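# Seat the jig's notched comb between its guide pegs

## Task

One end of the notched comb resting over the six upright steel stirrups sits outside the pair of guide pegs on its end frame; move that end in between those pegs. The job is done only when the comb lies between the pegs at both end frames and is lowered all the way, all six stirrups still stand upright with their lower legs seated in the notches of the two bearers under them, and every stirrup occupies a separate comb notch.

## Robot and tools

ROBOTS. Eight arms, arm1 to arm8, each an i2rt Big YAM carrying a five-finger right hand. Feet (base_link) in the scene frame: arm1 x=+1.409 y=-0.002 z=+0.777; arm2 +0.908,+0.658,+0.759; arm3 +0.003,+0.651,+0.774; arm4 -0.909,+0.651,+0.825; arm5 -1.423,+0.003,+0.796; arm6 -0.907,-0.654,+0.807; arm7 -0.010,-0.654,+0.772; arm8 +0.897,-0.648,+0.783. Each foot's +x is its forward direction; arm1 faces -x, arm5 faces +x, arms 2-4 face -y, arms 6-8 face +y. Reach is about 1.07 m from the joint1 axis. Table tops under the arms are at z=+0.720.

FRAME. One scene frame for all poses, in metres, origin on the floor, +z up. The hand point lies 0.045 m ahead of the palm; its +z runs along the straight fingers, +y out of the palm, +x across the palm away from the thumb. Straight fingers extend 0.06-0.07 m past the point. A bracket on the little-finger side of the wrist sticks out and can strike things. Printed hand positions drift from the truth, more so at long reach.

MOVE. Arguments arm1...arm8 (each optional, one object per arm) plus cameras. Inside an arm's object:
- joints: absolute targets keyed by name. joint1_rad -2.879..2.879 (turn about the foot, positive counter-clockwise seen from above); joint2_rad 0..3.141 (shoulder, 0 = upper arm back and level, positive raises then reaches forward); joint3_rad 0..3.019 (elbow, 0 = folded, positive opens); joint4_rad -1.692..1.57 (hand pitch, positive tips fingers up); joint5_rad -1.57..1.57 (sideways, positive to the arm's right); joint6_rad -2.094..2.094 (roll, positive clockwise seen from behind). Radians. Hand keys hand_little, hand_ring, hand_middle, hand_index, hand_thumb_bend (+1 straight, -1 curled), hand_thumb_turn (+1 beside palm, -1 opposite the fingers) run -1..1. hand_force_limit -1..1 sets closing stop force (about 0 to 10 N, 15 N for thumb motors); hand_speed -0.96..1 sets finger speed (full speed from +0.48). These two are settings, not motions.
- target: a 7-number absolute pose [x, y, z, qw, qx, qy, qz] of the hand point in the scene frame (metres, unit quaternion). The hand travels a straight line to it from its current hand_target. When target is given, joints may hold only hand_ keys.
- speed: top hand speed in m/s, 0.002-4.3, default 0.25; turning is capped at twice that in rad/s.
- min_time_s: 0.1-8 s, the shortest duration for that arm's joint motions.
cameras: list from arm1_cam_wrist...arm8_cam_wrist, cam_end_left, cam_end_right, cam_high, cam_left, cam_low, cam_right, or "all"; [] for none. An unknown name invalidates the call. All parts of one action start together; hand paths finish together; any path ends after 10 s, an action after 15 s. A call with no action reports every robot fully plus images.

OTHER TOOLS. wait {seconds 0-10, cameras}: lets time pass with nothing new commanded. zoom_image {camera, region [x0,y0,x1,y1]} in pixels from the top-left of that camera's latest image, at most 504 by 504. show_instructions: shows the reference image. finished_scene {scene: 1}: ends the scene permanently; the result must hold without the robots.

RESULTS. "move" lists arms commanded; "as last shown" marks an arm sent nothing (status "not commanded"). "pictures" gives image order. "hand" is the measured hand pose; hand_target is the pose at held joint targets. Joint velocities (rad/s) read "within noise" at rest. Joint torques are total drive output, offset and noisy; numbers 3 and 4 wrap at ±28 N m. hand_stopped_by gives six words for little, ring, middle, index, thumb_bend, thumb_turn: moving, target, force, stalled or fault. <motor>_load_n is fingertip force in N, positive when pushed open; a lost grip shows as loads near 0. Status words: off_target (resting short, may still push), time_out (joint could not finish; on_its_own shows what it keeps pushing toward), not_followed, "joint command not followed" or "pose unreachable" (a safety check holding targets back), MOTOR HOT at 85 °C, OVER-TEMPERATURE FAULT at 100 °C (arm goes limp 30-60 s; resend keys marked limit_stop_at_motor_heat).

BEHAVIOUR. Hands lag and wander from their path and may overshoot speed, especially with the arm near straight. Joint-space moves run each joint at its own pace and can swing wide; a stretched fast arm can overshoot by about 30 degrees. Arms never stop on contact, they keep pushing. A finger motor moves only when its target changes (by 0.002 or more) and locks on reaching it or the force limit; to grip gently use hand_speed -0.94 or lower, and at start force limit is 0 and hand_speed -0.8. To open, send a more-open target. If a move or wait is refused or halted by a stop, later motion calls in the same reply are skipped.

AVOID. Robots pressing hard on each other (ends the scene), including closing a hand on another robot's fingers; the safety check still lets hands and wrist cameras collide. Knocking anything out of the work area, dropping parts even slightly, releasing moving parts, slamming or hard pushes on fixed or heavy items, excessive finger loads, and long stretched or stalled holds that overheat motors. Loose objects may occasionally be nudged by outside pushes.

Each tool is called after "Request:" as name(argument=value, ...) on one line, values as JSON.

Reference images:

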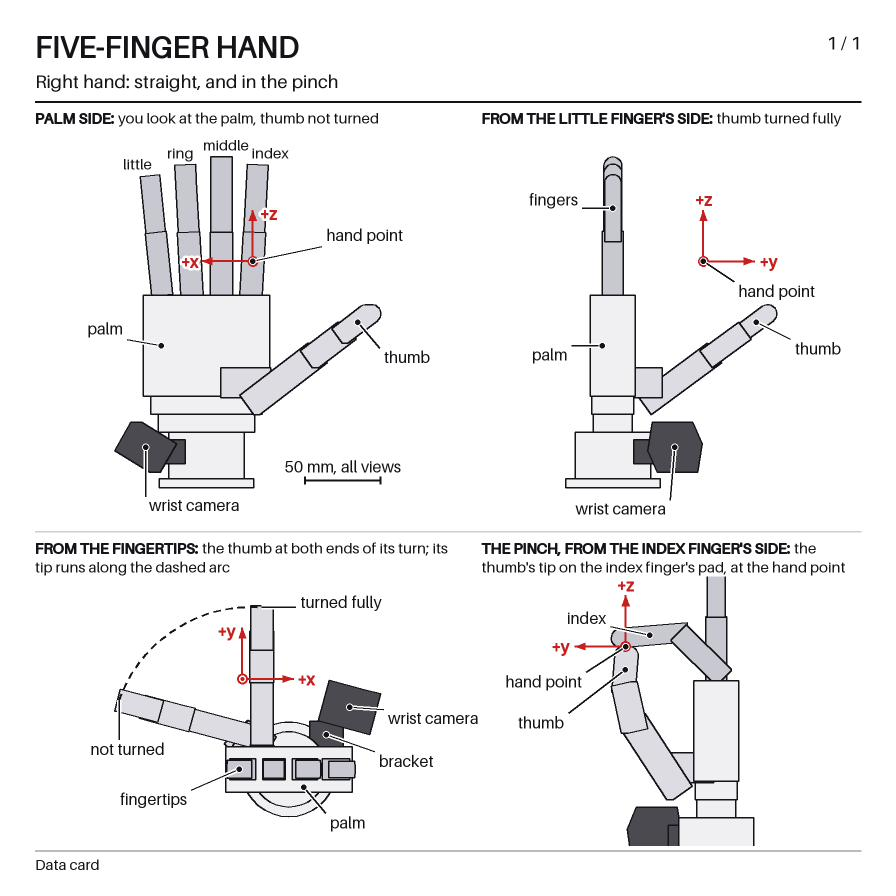

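## Session

Request:
move()

Scene clock: 0.00 s.
Joint torques (N m): no reading
Motor temperatures (°C): arm1=[27 28 27 28 24 24] | arm2=[27 27 24 26 29 26] | arm3=[26 28 27 25 29 26] | arm4=[27 26 24 26 25 27] | arm5=[23 26 27 25 24 25] | arm6=[28 25 25 27 25 29] | arm7=[27 25 27 26 27 25] | arm8=[28 27 24 27 25 27]
Heat: arm1: hottest joint2_rad 28 °C; arm2: hottest joint5_rad 29 °C; arm3: hottest joint5_rad 29 °C; arm4: hottest joint1_rad 27 °C; arm5: hottest joint3_rad 27 °C; arm6: hottest joint6_rad 29 °C; arm7: hottest joint1_rad 27 °C; arm8: hottest joint1_rad 28 °C.
Joint velocities: within noise
arm1.joint_positions: joint1_rad=-0.231 joint2_rad=+0.645 joint3_rad=+1.413 joint4_rad=-1.267 joint5_rad=-0.072 joint6_rad=-1.343 hand_little=+1.000 hand_ring=+1.000 hand_middle=+1.000 hand_index=+1.000 hand_thumb_turn=+1.000 hand_thumb_bend=+1.000 hand_force_limit=+0.000 hand_speed=-0.800
arm1.joint_status: not commanded
arm1.hand_stopped_by: target,target,target,target,target,target
arm1.little_load_n: 0.0
arm1.ring_load_n: 0.0
arm1.middle_load_n: 0.0
arm1.index_load_n: 0.0
arm1.thumb_bend_load_n: 0.0
arm1.thumb_turn_load_n: 0.0
arm1.hand: x=+1.1652 y=+0.0793 z=+1.2859 quat_wxyz=(+0.508, -0.157, -0.846, +0.039) (m; scene frame)
arm1.hand_target: x=+1.1665 y=+0.0790 z=+1.2930 quat_wxyz=(+0.515, -0.155, -0.842, +0.040) (m; scene frame)
arm1.hand_status: not commanded
arm2.joint_positions: joint1_rad=-0.374 joint2_rad=+0.625 joint3_rad=+1.414 joint4_rad=-1.492 joint5_rad=+0.279 joint6_rad=-1.432 hand_little=+1.000 hand_ring=+1.000 hand_middle=+1.000 hand_index=+1.000 hand_thumb_turn=+1.000 hand_thumb_bend=+1.000 hand_force_limit=+0.000 hand_speed=-0.800
arm2.joint_status: not commanded
arm2.hand_stopped_by: target,target,target,target,target,target
arm2.little_load_n: 0.0
arm2.ring_load_n: 0.0
arm2.middle_load_n: 0.0
arm2.index_load_n: 0.0
arm2.thumb_bend_load_n: 0.0
arm2.thumb_turn_load_n: 0.0
arm2.hand: x=+0.7389 y=+0.5267 z=+1.2487 quat_wxyz=(+0.406, +0.398, -0.808, +0.156) (m; scene frame)
arm2.hand_target: x=+0.7392 y=+0.5274 z=+1.2569 quat_wxyz=(+0.413, +0.394, -0.805, +0.162) (m; scene frame)
arm2.hand_status: not commanded
arm3.joint_positions: joint1_rad=-0.043 joint2_rad=+0.618 joint3_rad=+1.379 joint4_rad=-1.534 joint5_rad=+0.244 joint6_rad=-1.007 hand_little=+1.000 hand_ring=+1.000 hand_middle=+1.000 hand_index=+1.000 hand_thumb_turn=+1.000 hand_thumb_bend=+1.000 hand_force_limit=+0.000 hand_speed=-0.800
arm3.joint_status: not commanded
arm3.hand_stopped_by: target,target,target,target,target,target
arm3.little_load_n: 0.0
arm3.ring_load_n: 0.0
arm3.middle_load_n: 0.0
arm3.index_load_n: 0.0
arm3.thumb_bend_load_n: 0.0
arm3.thumb_turn_load_n: 0.0
arm3.hand: x=-0.0769 y=+0.4849 z=+1.2252 quat_wxyz=(+0.288, +0.397, -0.823, +0.286) (m; scene frame)
arm3.hand_target: x=-0.0768 y=+0.4850 z=+1.2336 quat_wxyz=(+0.293, +0.394, -0.820, +0.295) (m; scene frame)
arm3.hand_status: not commanded
arm4.joint_positions: joint1_rad=+0.400 joint2_rad=+0.647 joint3_rad=+1.377 joint4_rad=-1.278 joint5_rad=+0.127 joint6_rad=-1.018 hand_little=+1.000 hand_ring=+1.000 hand_middle=+1.000 hand_index=+1.000 hand_thumb_turn=+1.000 hand_thumb_bend=+1.000 hand_force_limit=+0.000 hand_speed=-0.800
arm4.joint_status: not commanded
arm4.hand_stopped_by: target,target,target,target,target,target
arm4.little_load_n: 0.0
arm4.ring_load_n: 0.0
arm4.middle_load_n: 0.0
arm4.index_load_n: 0.0
arm4.thumb_bend_load_n: 0.0
arm4.thumb_turn_load_n: 0.0
arm4.hand: x=-0.8668 y=+0.4040 z=+1.3042 quat_wxyz=(+0.189, +0.553, -0.675, +0.450) (m; scene frame)
arm4.hand_target: x=-0.8672 y=+0.4047 z=+1.3120 quat_wxyz=(+0.191, +0.550, -0.672, +0.458) (m; scene frame)
arm4.hand_status: not commanded
arm5.joint_positions: joint1_rad=+0.459 joint2_rad=+0.608 joint3_rad=+1.395 joint4_rad=-1.387 joint5_rad=-0.004 joint6_rad=-1.331 hand_little=+1.000 hand_ring=+1.000 hand_middle=+1.000 hand_index=+1.000 hand_thumb_turn=+1.000 hand_thumb_bend=+1.000 hand_force_limit=+0.000 hand_speed=-0.800
arm5.joint_status: not commanded
arm5.hand_stopped_by: target,target,target,target,target,target
arm5.little_load_n: 0.0
arm5.ring_load_n: 0.0
arm5.middle_load_n: 0.0
arm5.index_load_n: 0.0
arm5.thumb_bend_load_n: 0.0
arm5.thumb_turn_load_n: 0.0
arm5.hand: x=-1.2035 y=+0.0536 z=+1.2795 quat_wxyz=(-0.175, +0.879, +0.109, +0.431) (m; scene frame)
arm5.hand_target: x=-1.2040 y=+0.0531 z=+1.2890 quat_wxyz=(-0.179, +0.873, +0.108, +0.440) (m; scene frame)
arm5.hand_status: not commanded
arm6.joint_positions: joint1_rad=+0.418 joint2_rad=+0.552 joint3_rad=+1.400 joint4_rad=-1.168 joint5_rad=-0.085 joint6_rad=-1.313 hand_little=+1.000 hand_ring=+1.000 hand_middle=+1.000 hand_index=+1.000 hand_thumb_turn=+1.000 hand_thumb_bend=+1.000 hand_force_limit=+0.000 hand_speed=-0.800
arm6.joint_status: not commanded
arm6.hand_stopped_by: target,target,target,target,target,target
arm6.little_load_n: 0.0
arm6.ring_load_n: 0.0
arm6.middle_load_n: 0.0
arm6.index_load_n: 0.0
arm6.thumb_bend_load_n: 0.0
arm6.thumb_turn_load_n: 0.0
arm6.hand: x=-0.9800 y=-0.4311 z=+1.3512 quat_wxyz=(-0.545, +0.494, +0.644, +0.213) (m; scene frame)
arm6.hand_target: x=-0.9793 y=-0.4327 z=+1.3625 quat_wxyz=(-0.554, +0.489, +0.638, +0.217) (m; scene frame)
arm6.hand_status: not commanded
arm7.joint_positions: joint1_rad=-0.116 joint2_rad=+0.618 joint3_rad=+1.391 joint4_rad=-1.425 joint5_rad=-0.159 joint6_rad=-1.331 hand_little=+1.000 hand_ring=+1.000 hand_middle=+1.000 hand_index=+1.000 hand_thumb_turn=+1.000 hand_thumb_bend=+1.000 hand_force_limit=+0.000 hand_speed=-0.800
arm7.joint_status: not commanded
arm7.hand_stopped_by: target,target,target,target,target,target
arm7.little_load_n: 0.0
arm7.ring_load_n: 0.0
arm7.middle_load_n: 0.0
arm7.index_load_n: 0.0
arm7.thumb_bend_load_n: 0.0
arm7.thumb_turn_load_n: 0.0
arm7.hand: x=+0.0390 y=-0.4363 z=+1.2397 quat_wxyz=(-0.378, +0.715, +0.540, +0.232) (m; scene frame)
arm7.hand_target: x=+0.0391 y=-0.4363 z=+1.2496 quat_wxyz=(-0.386, +0.710, +0.538, +0.239) (m; scene frame)
arm7.hand_status: not commanded
arm8.joint_positions: joint1_rad=+0.023 joint2_rad=+0.626 joint3_rad=+1.381 joint4_rad=-1.512 joint5_rad=-0.211 joint6_rad=-1.436 hand_little=+1.000 hand_ring=+1.000 hand_middle=+1.000 hand_index=+1.000 hand_thumb_turn=+1.000 hand_thumb_bend=+1.000 hand_force_limit=+0.000 hand_speed=-0.800
arm8.joint_status: not commanded
arm8.hand_stopped_by: target,target,target,target,target,target
arm8.little_load_n: 0.0
arm8.ring_load_n: 0.0
arm8.middle_load_n: 0.0
arm8.index_load_n: 0.0
arm8.thumb_bend_load_n: 0.0
arm8.thumb_turn_load_n: 0.0
arm8.hand: x=+0.9039 y=-0.4423 z=+1.2355 quat_wxyz=(-0.362, +0.651, +0.642, +0.182) (m; scene frame)
arm8.hand_target: x=+0.9039 y=-0.4429 z=+1.2419 quat_wxyz=(-0.368, +0.648, +0.640, +0.187) (m; scene frame)
arm8.hand_status: not commanded
pictures: arm1_cam_wrist, arm2_cam_wrist, arm3_cam_wrist, arm4_cam_wrist, arm5_cam_wrist, arm6_cam_wrist, arm7_cam_wrist, arm8_cam_wrist, cam_end_left, cam_end_right, cam_high, cam_left, cam_low, cam_right
Images, in order (width x height): arm1_cam_wrist 896x504, arm2_cam_wrist 896x504, arm3_cam_wrist 896x504, arm4_cam_wrist 896x504, arm5_cam_wrist 896x504, arm6_cam_wrist 896x504, arm7_cam_wrist 896x504, arm8_cam_wrist 896x504, cam_end_left 896x504, cam_end_right 896x504, cam_high 896x504, cam_left 896x504, cam_low 896x504, cam_right 896x504.

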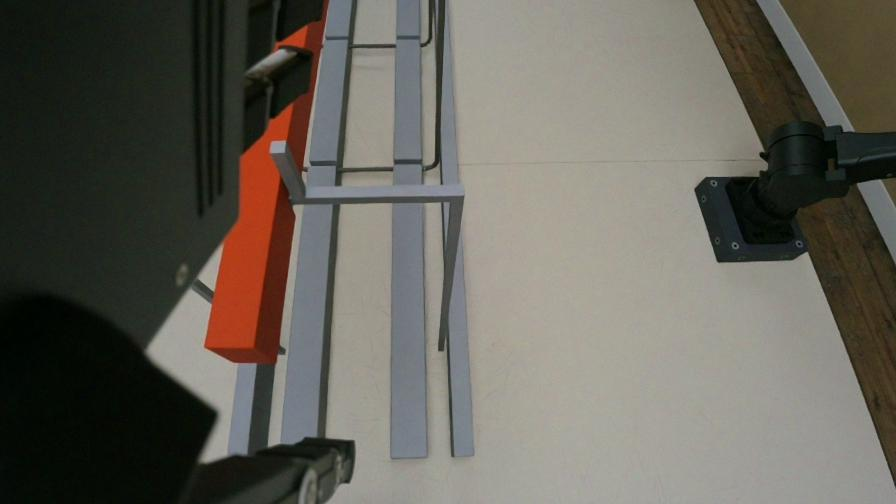

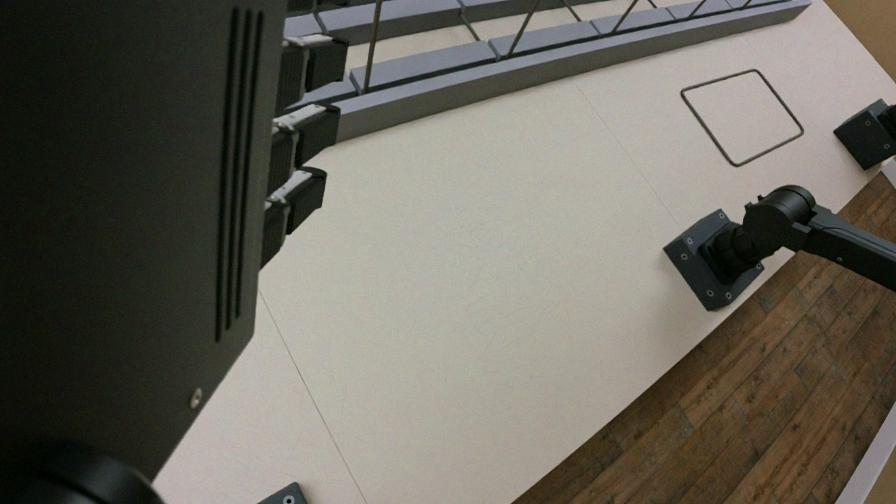

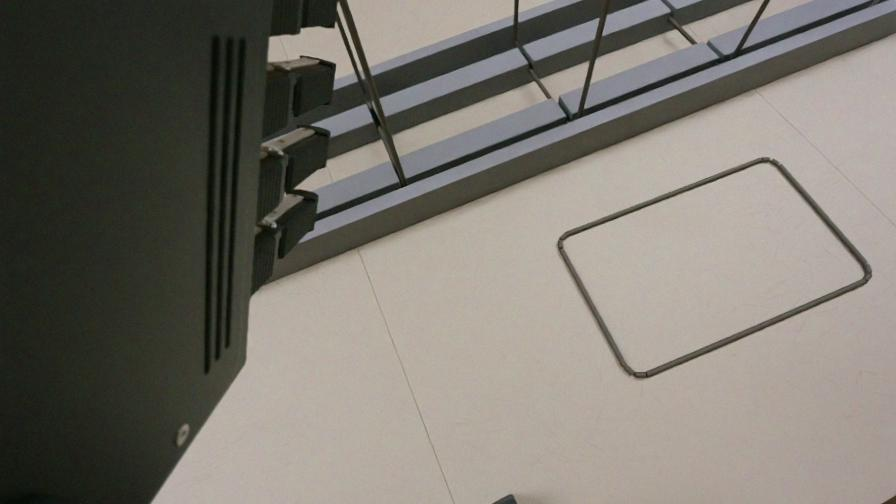

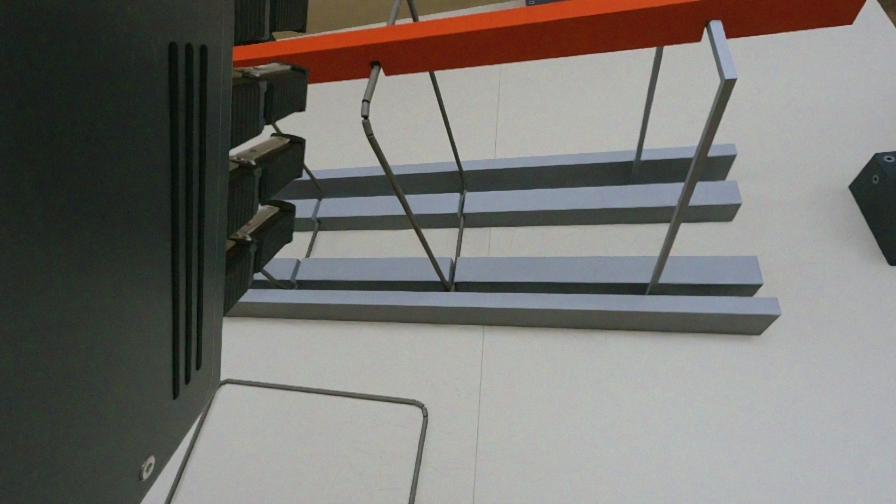

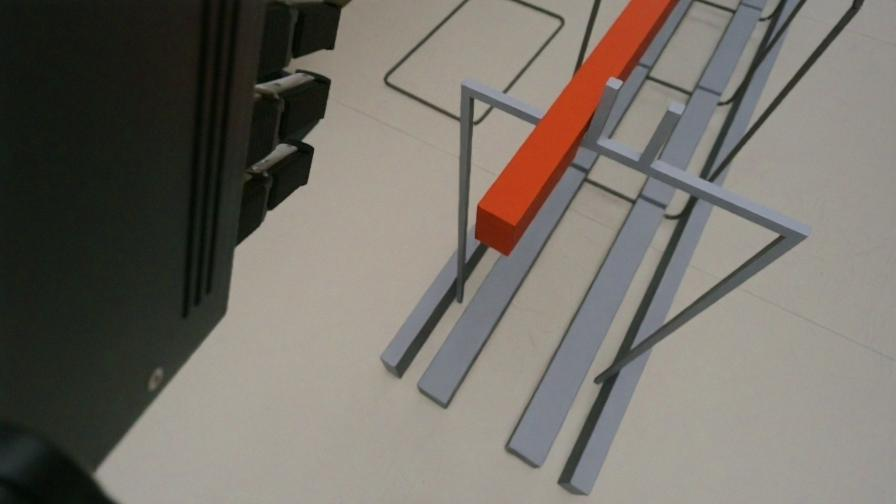

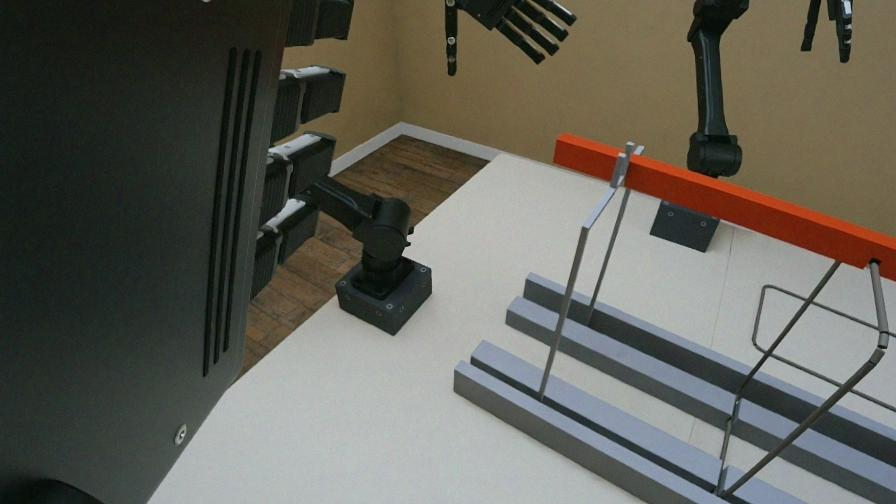

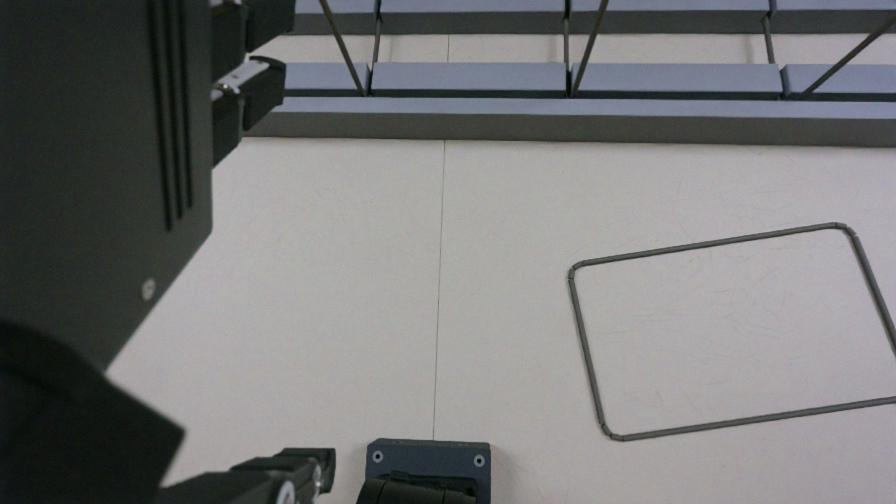

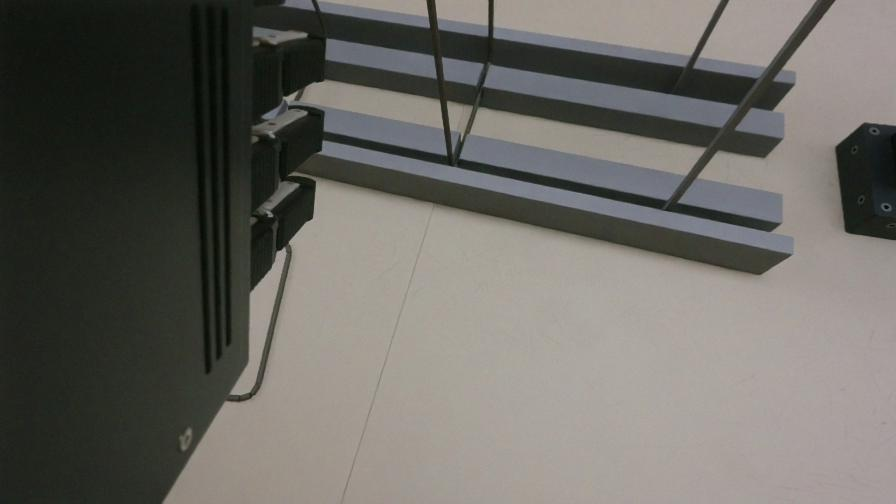

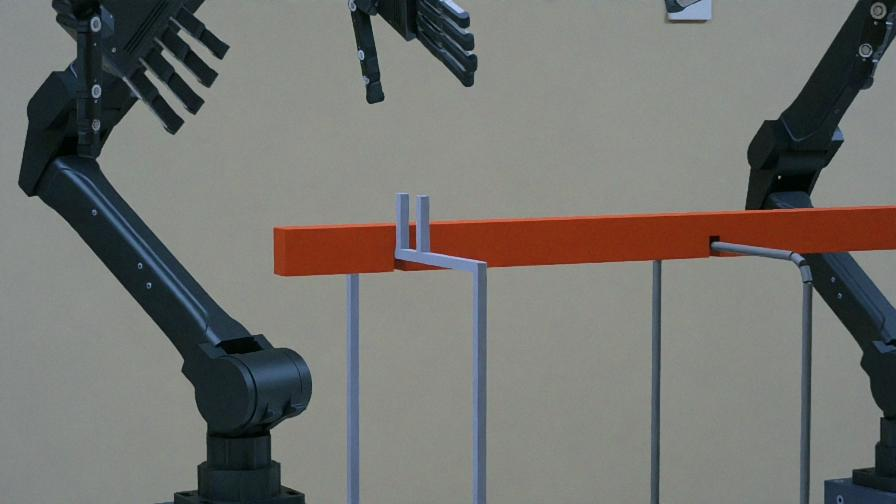

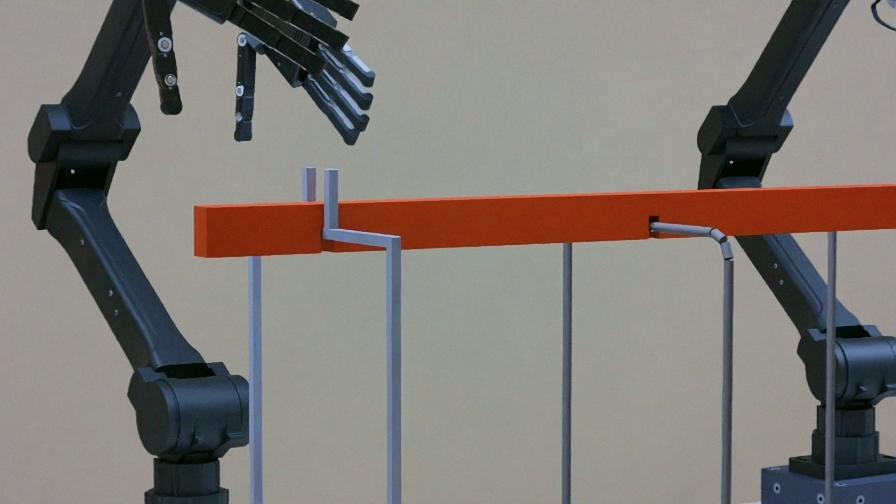

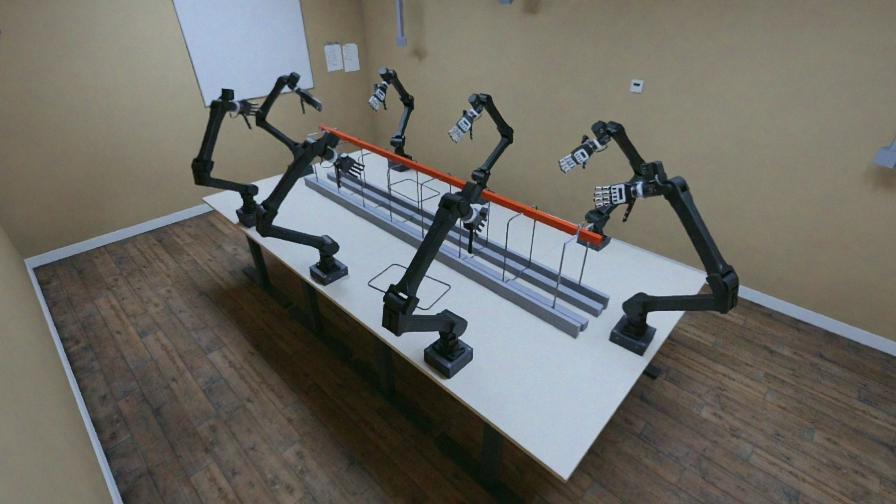

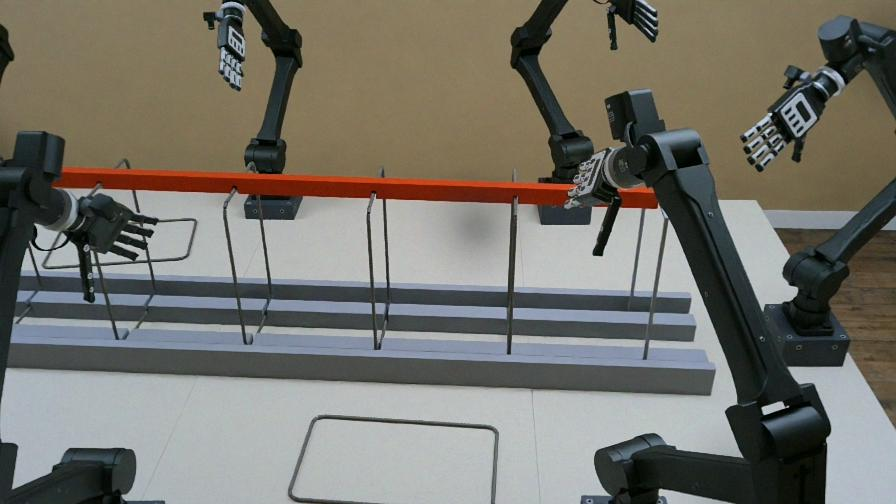

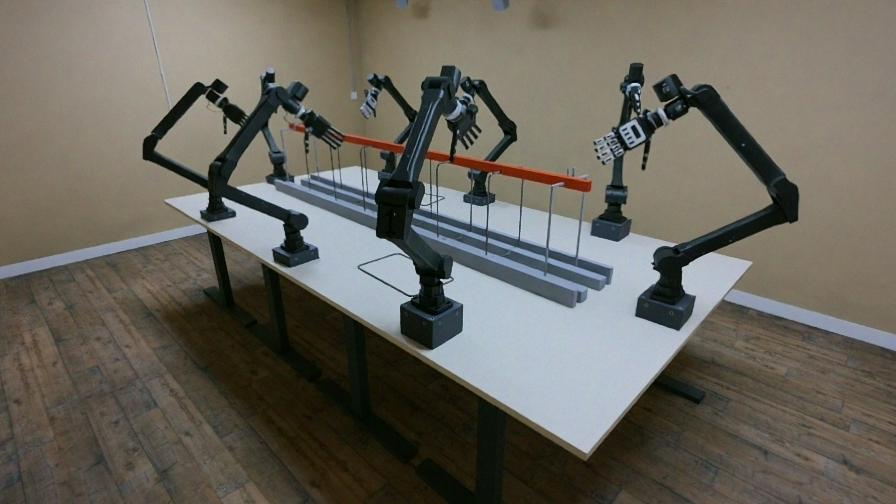

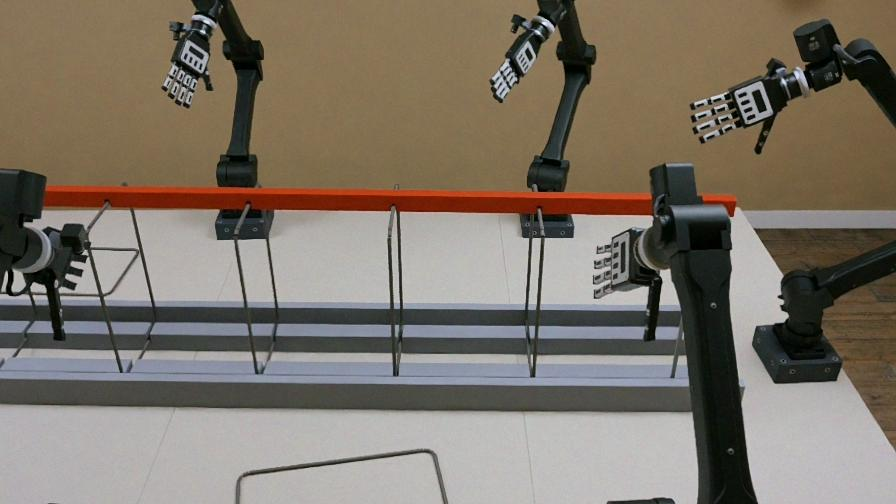

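Request:
zoom_image(camera="cam_end_left", region=[250, 150, 850, 504])

Request:
zoom_image(camera="cam_end_left", region=[250, 150, 550, 320])

Request:
zoom_image(camera="cam_end_right", region=[170, 130, 470, 300])

Request:
zoom_image(camera="arm5_cam_wrist", region=[400, 0, 896, 280])

Request:
zoom_image(camera="cam_high", region=[290, 100, 640, 350])

Request:
zoom_image(camera="cam_low", region=[250, 100, 640, 330])

Region (250, 150, 850, 504) is 600x354 pixels. A region can be at most 504 by 504 pixels.

Scaled by 1.680 from the camera's image (finer frame: 1280x720).

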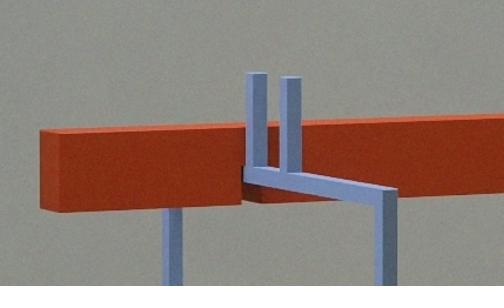

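Scaled by 1.680 from the camera's image (finer frame: 1280x720).

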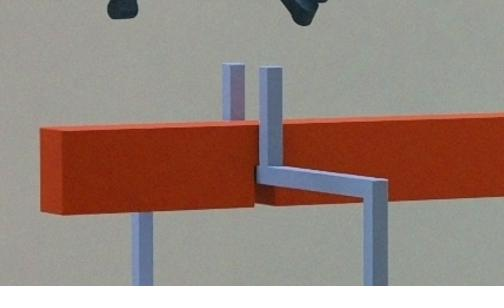

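Scaled by 1.016 from the camera's image (finer frame: 1280x720).

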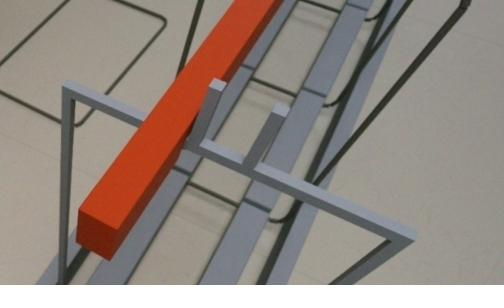

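Scaled by 1.440 from the camera's image (finer frame: 1280x720).

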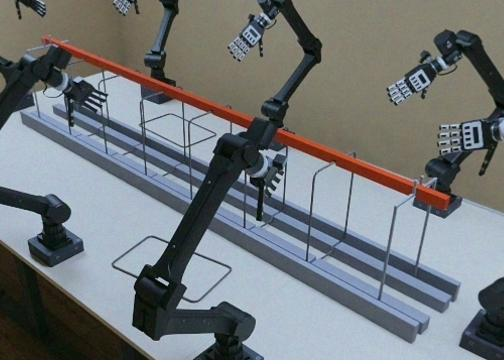

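Scaled by 1.292 from the camera's image (finer frame: 1280x720).

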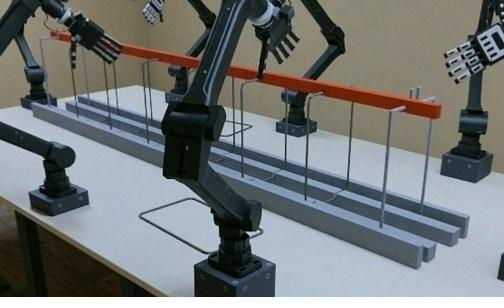

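Request:
zoom_image(camera="cam_left", region=[0, 140, 400, 400])

Request:
zoom_image(camera="cam_left", region=[350, 140, 750, 400])

Request:
zoom_image(camera="cam_right", region=[0, 160, 400, 420])

Request:
zoom_image(camera="cam_right", region=[350, 160, 750, 420])

Request:
zoom_image(camera="cam_end_left", region=[600, 180, 896, 350])

Request:
zoom_image(camera="arm4_cam_wrist", region=[300, 0, 800, 350])

Request:
zoom_image(camera="arm6_cam_wrist", region=[440, 120, 896, 504])

Request:
zoom_image(camera="arm1_cam_wrist", region=[180, 0, 560, 480])

Scaled by 1.260 from the camera's image (finer frame: 1280x720).

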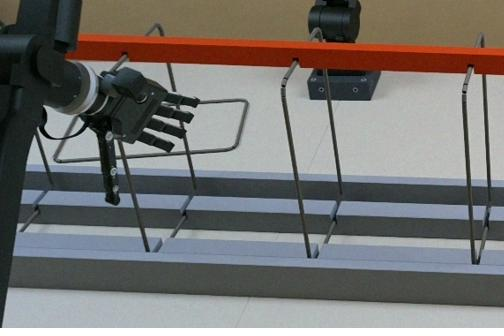

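Scaled by 1.260 from the camera's image (finer frame: 1280x720).

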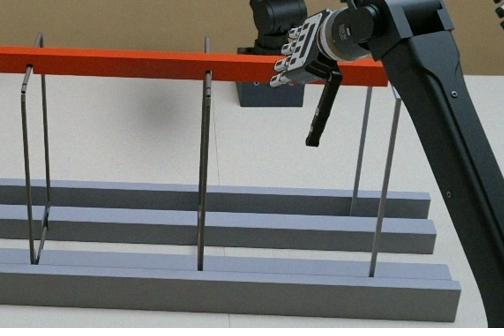

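Scaled by 1.260 from the camera's image (finer frame: 1280x720).

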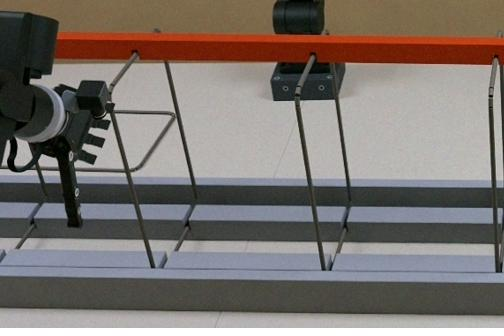

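Scaled by 1.260 from the camera's image (finer frame: 1280x720).

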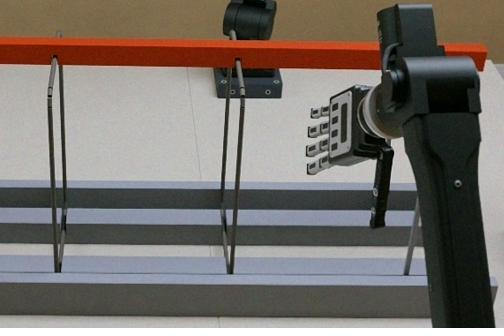

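Scaled by 1.703 from the camera's image (finer frame: 1280x720).

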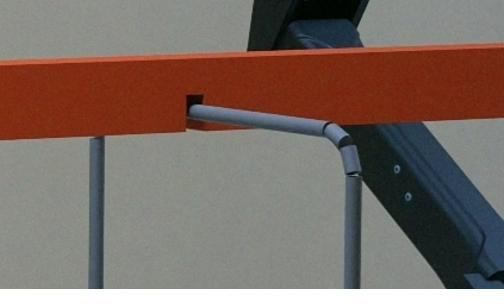

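Scaled by 1.008 from the camera's image (finer frame: 1280x720).

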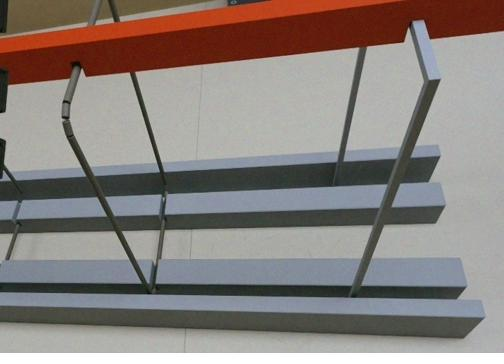

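Scaled by 1.105 from the camera's image (finer frame: 1280x720).

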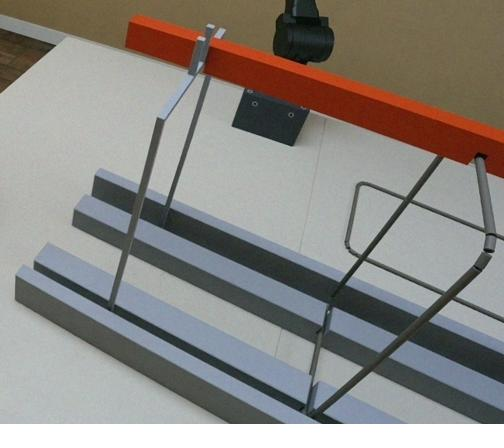

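Scaled by 1.050 from the camera's image (finer frame: 1280x720).

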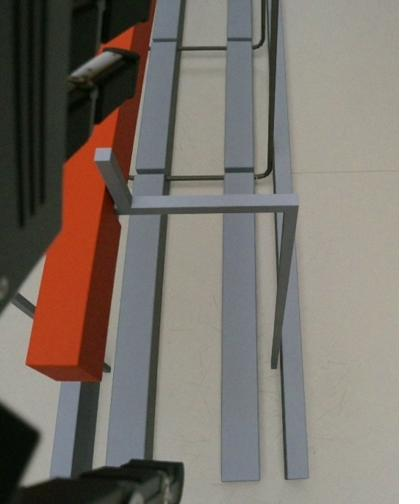

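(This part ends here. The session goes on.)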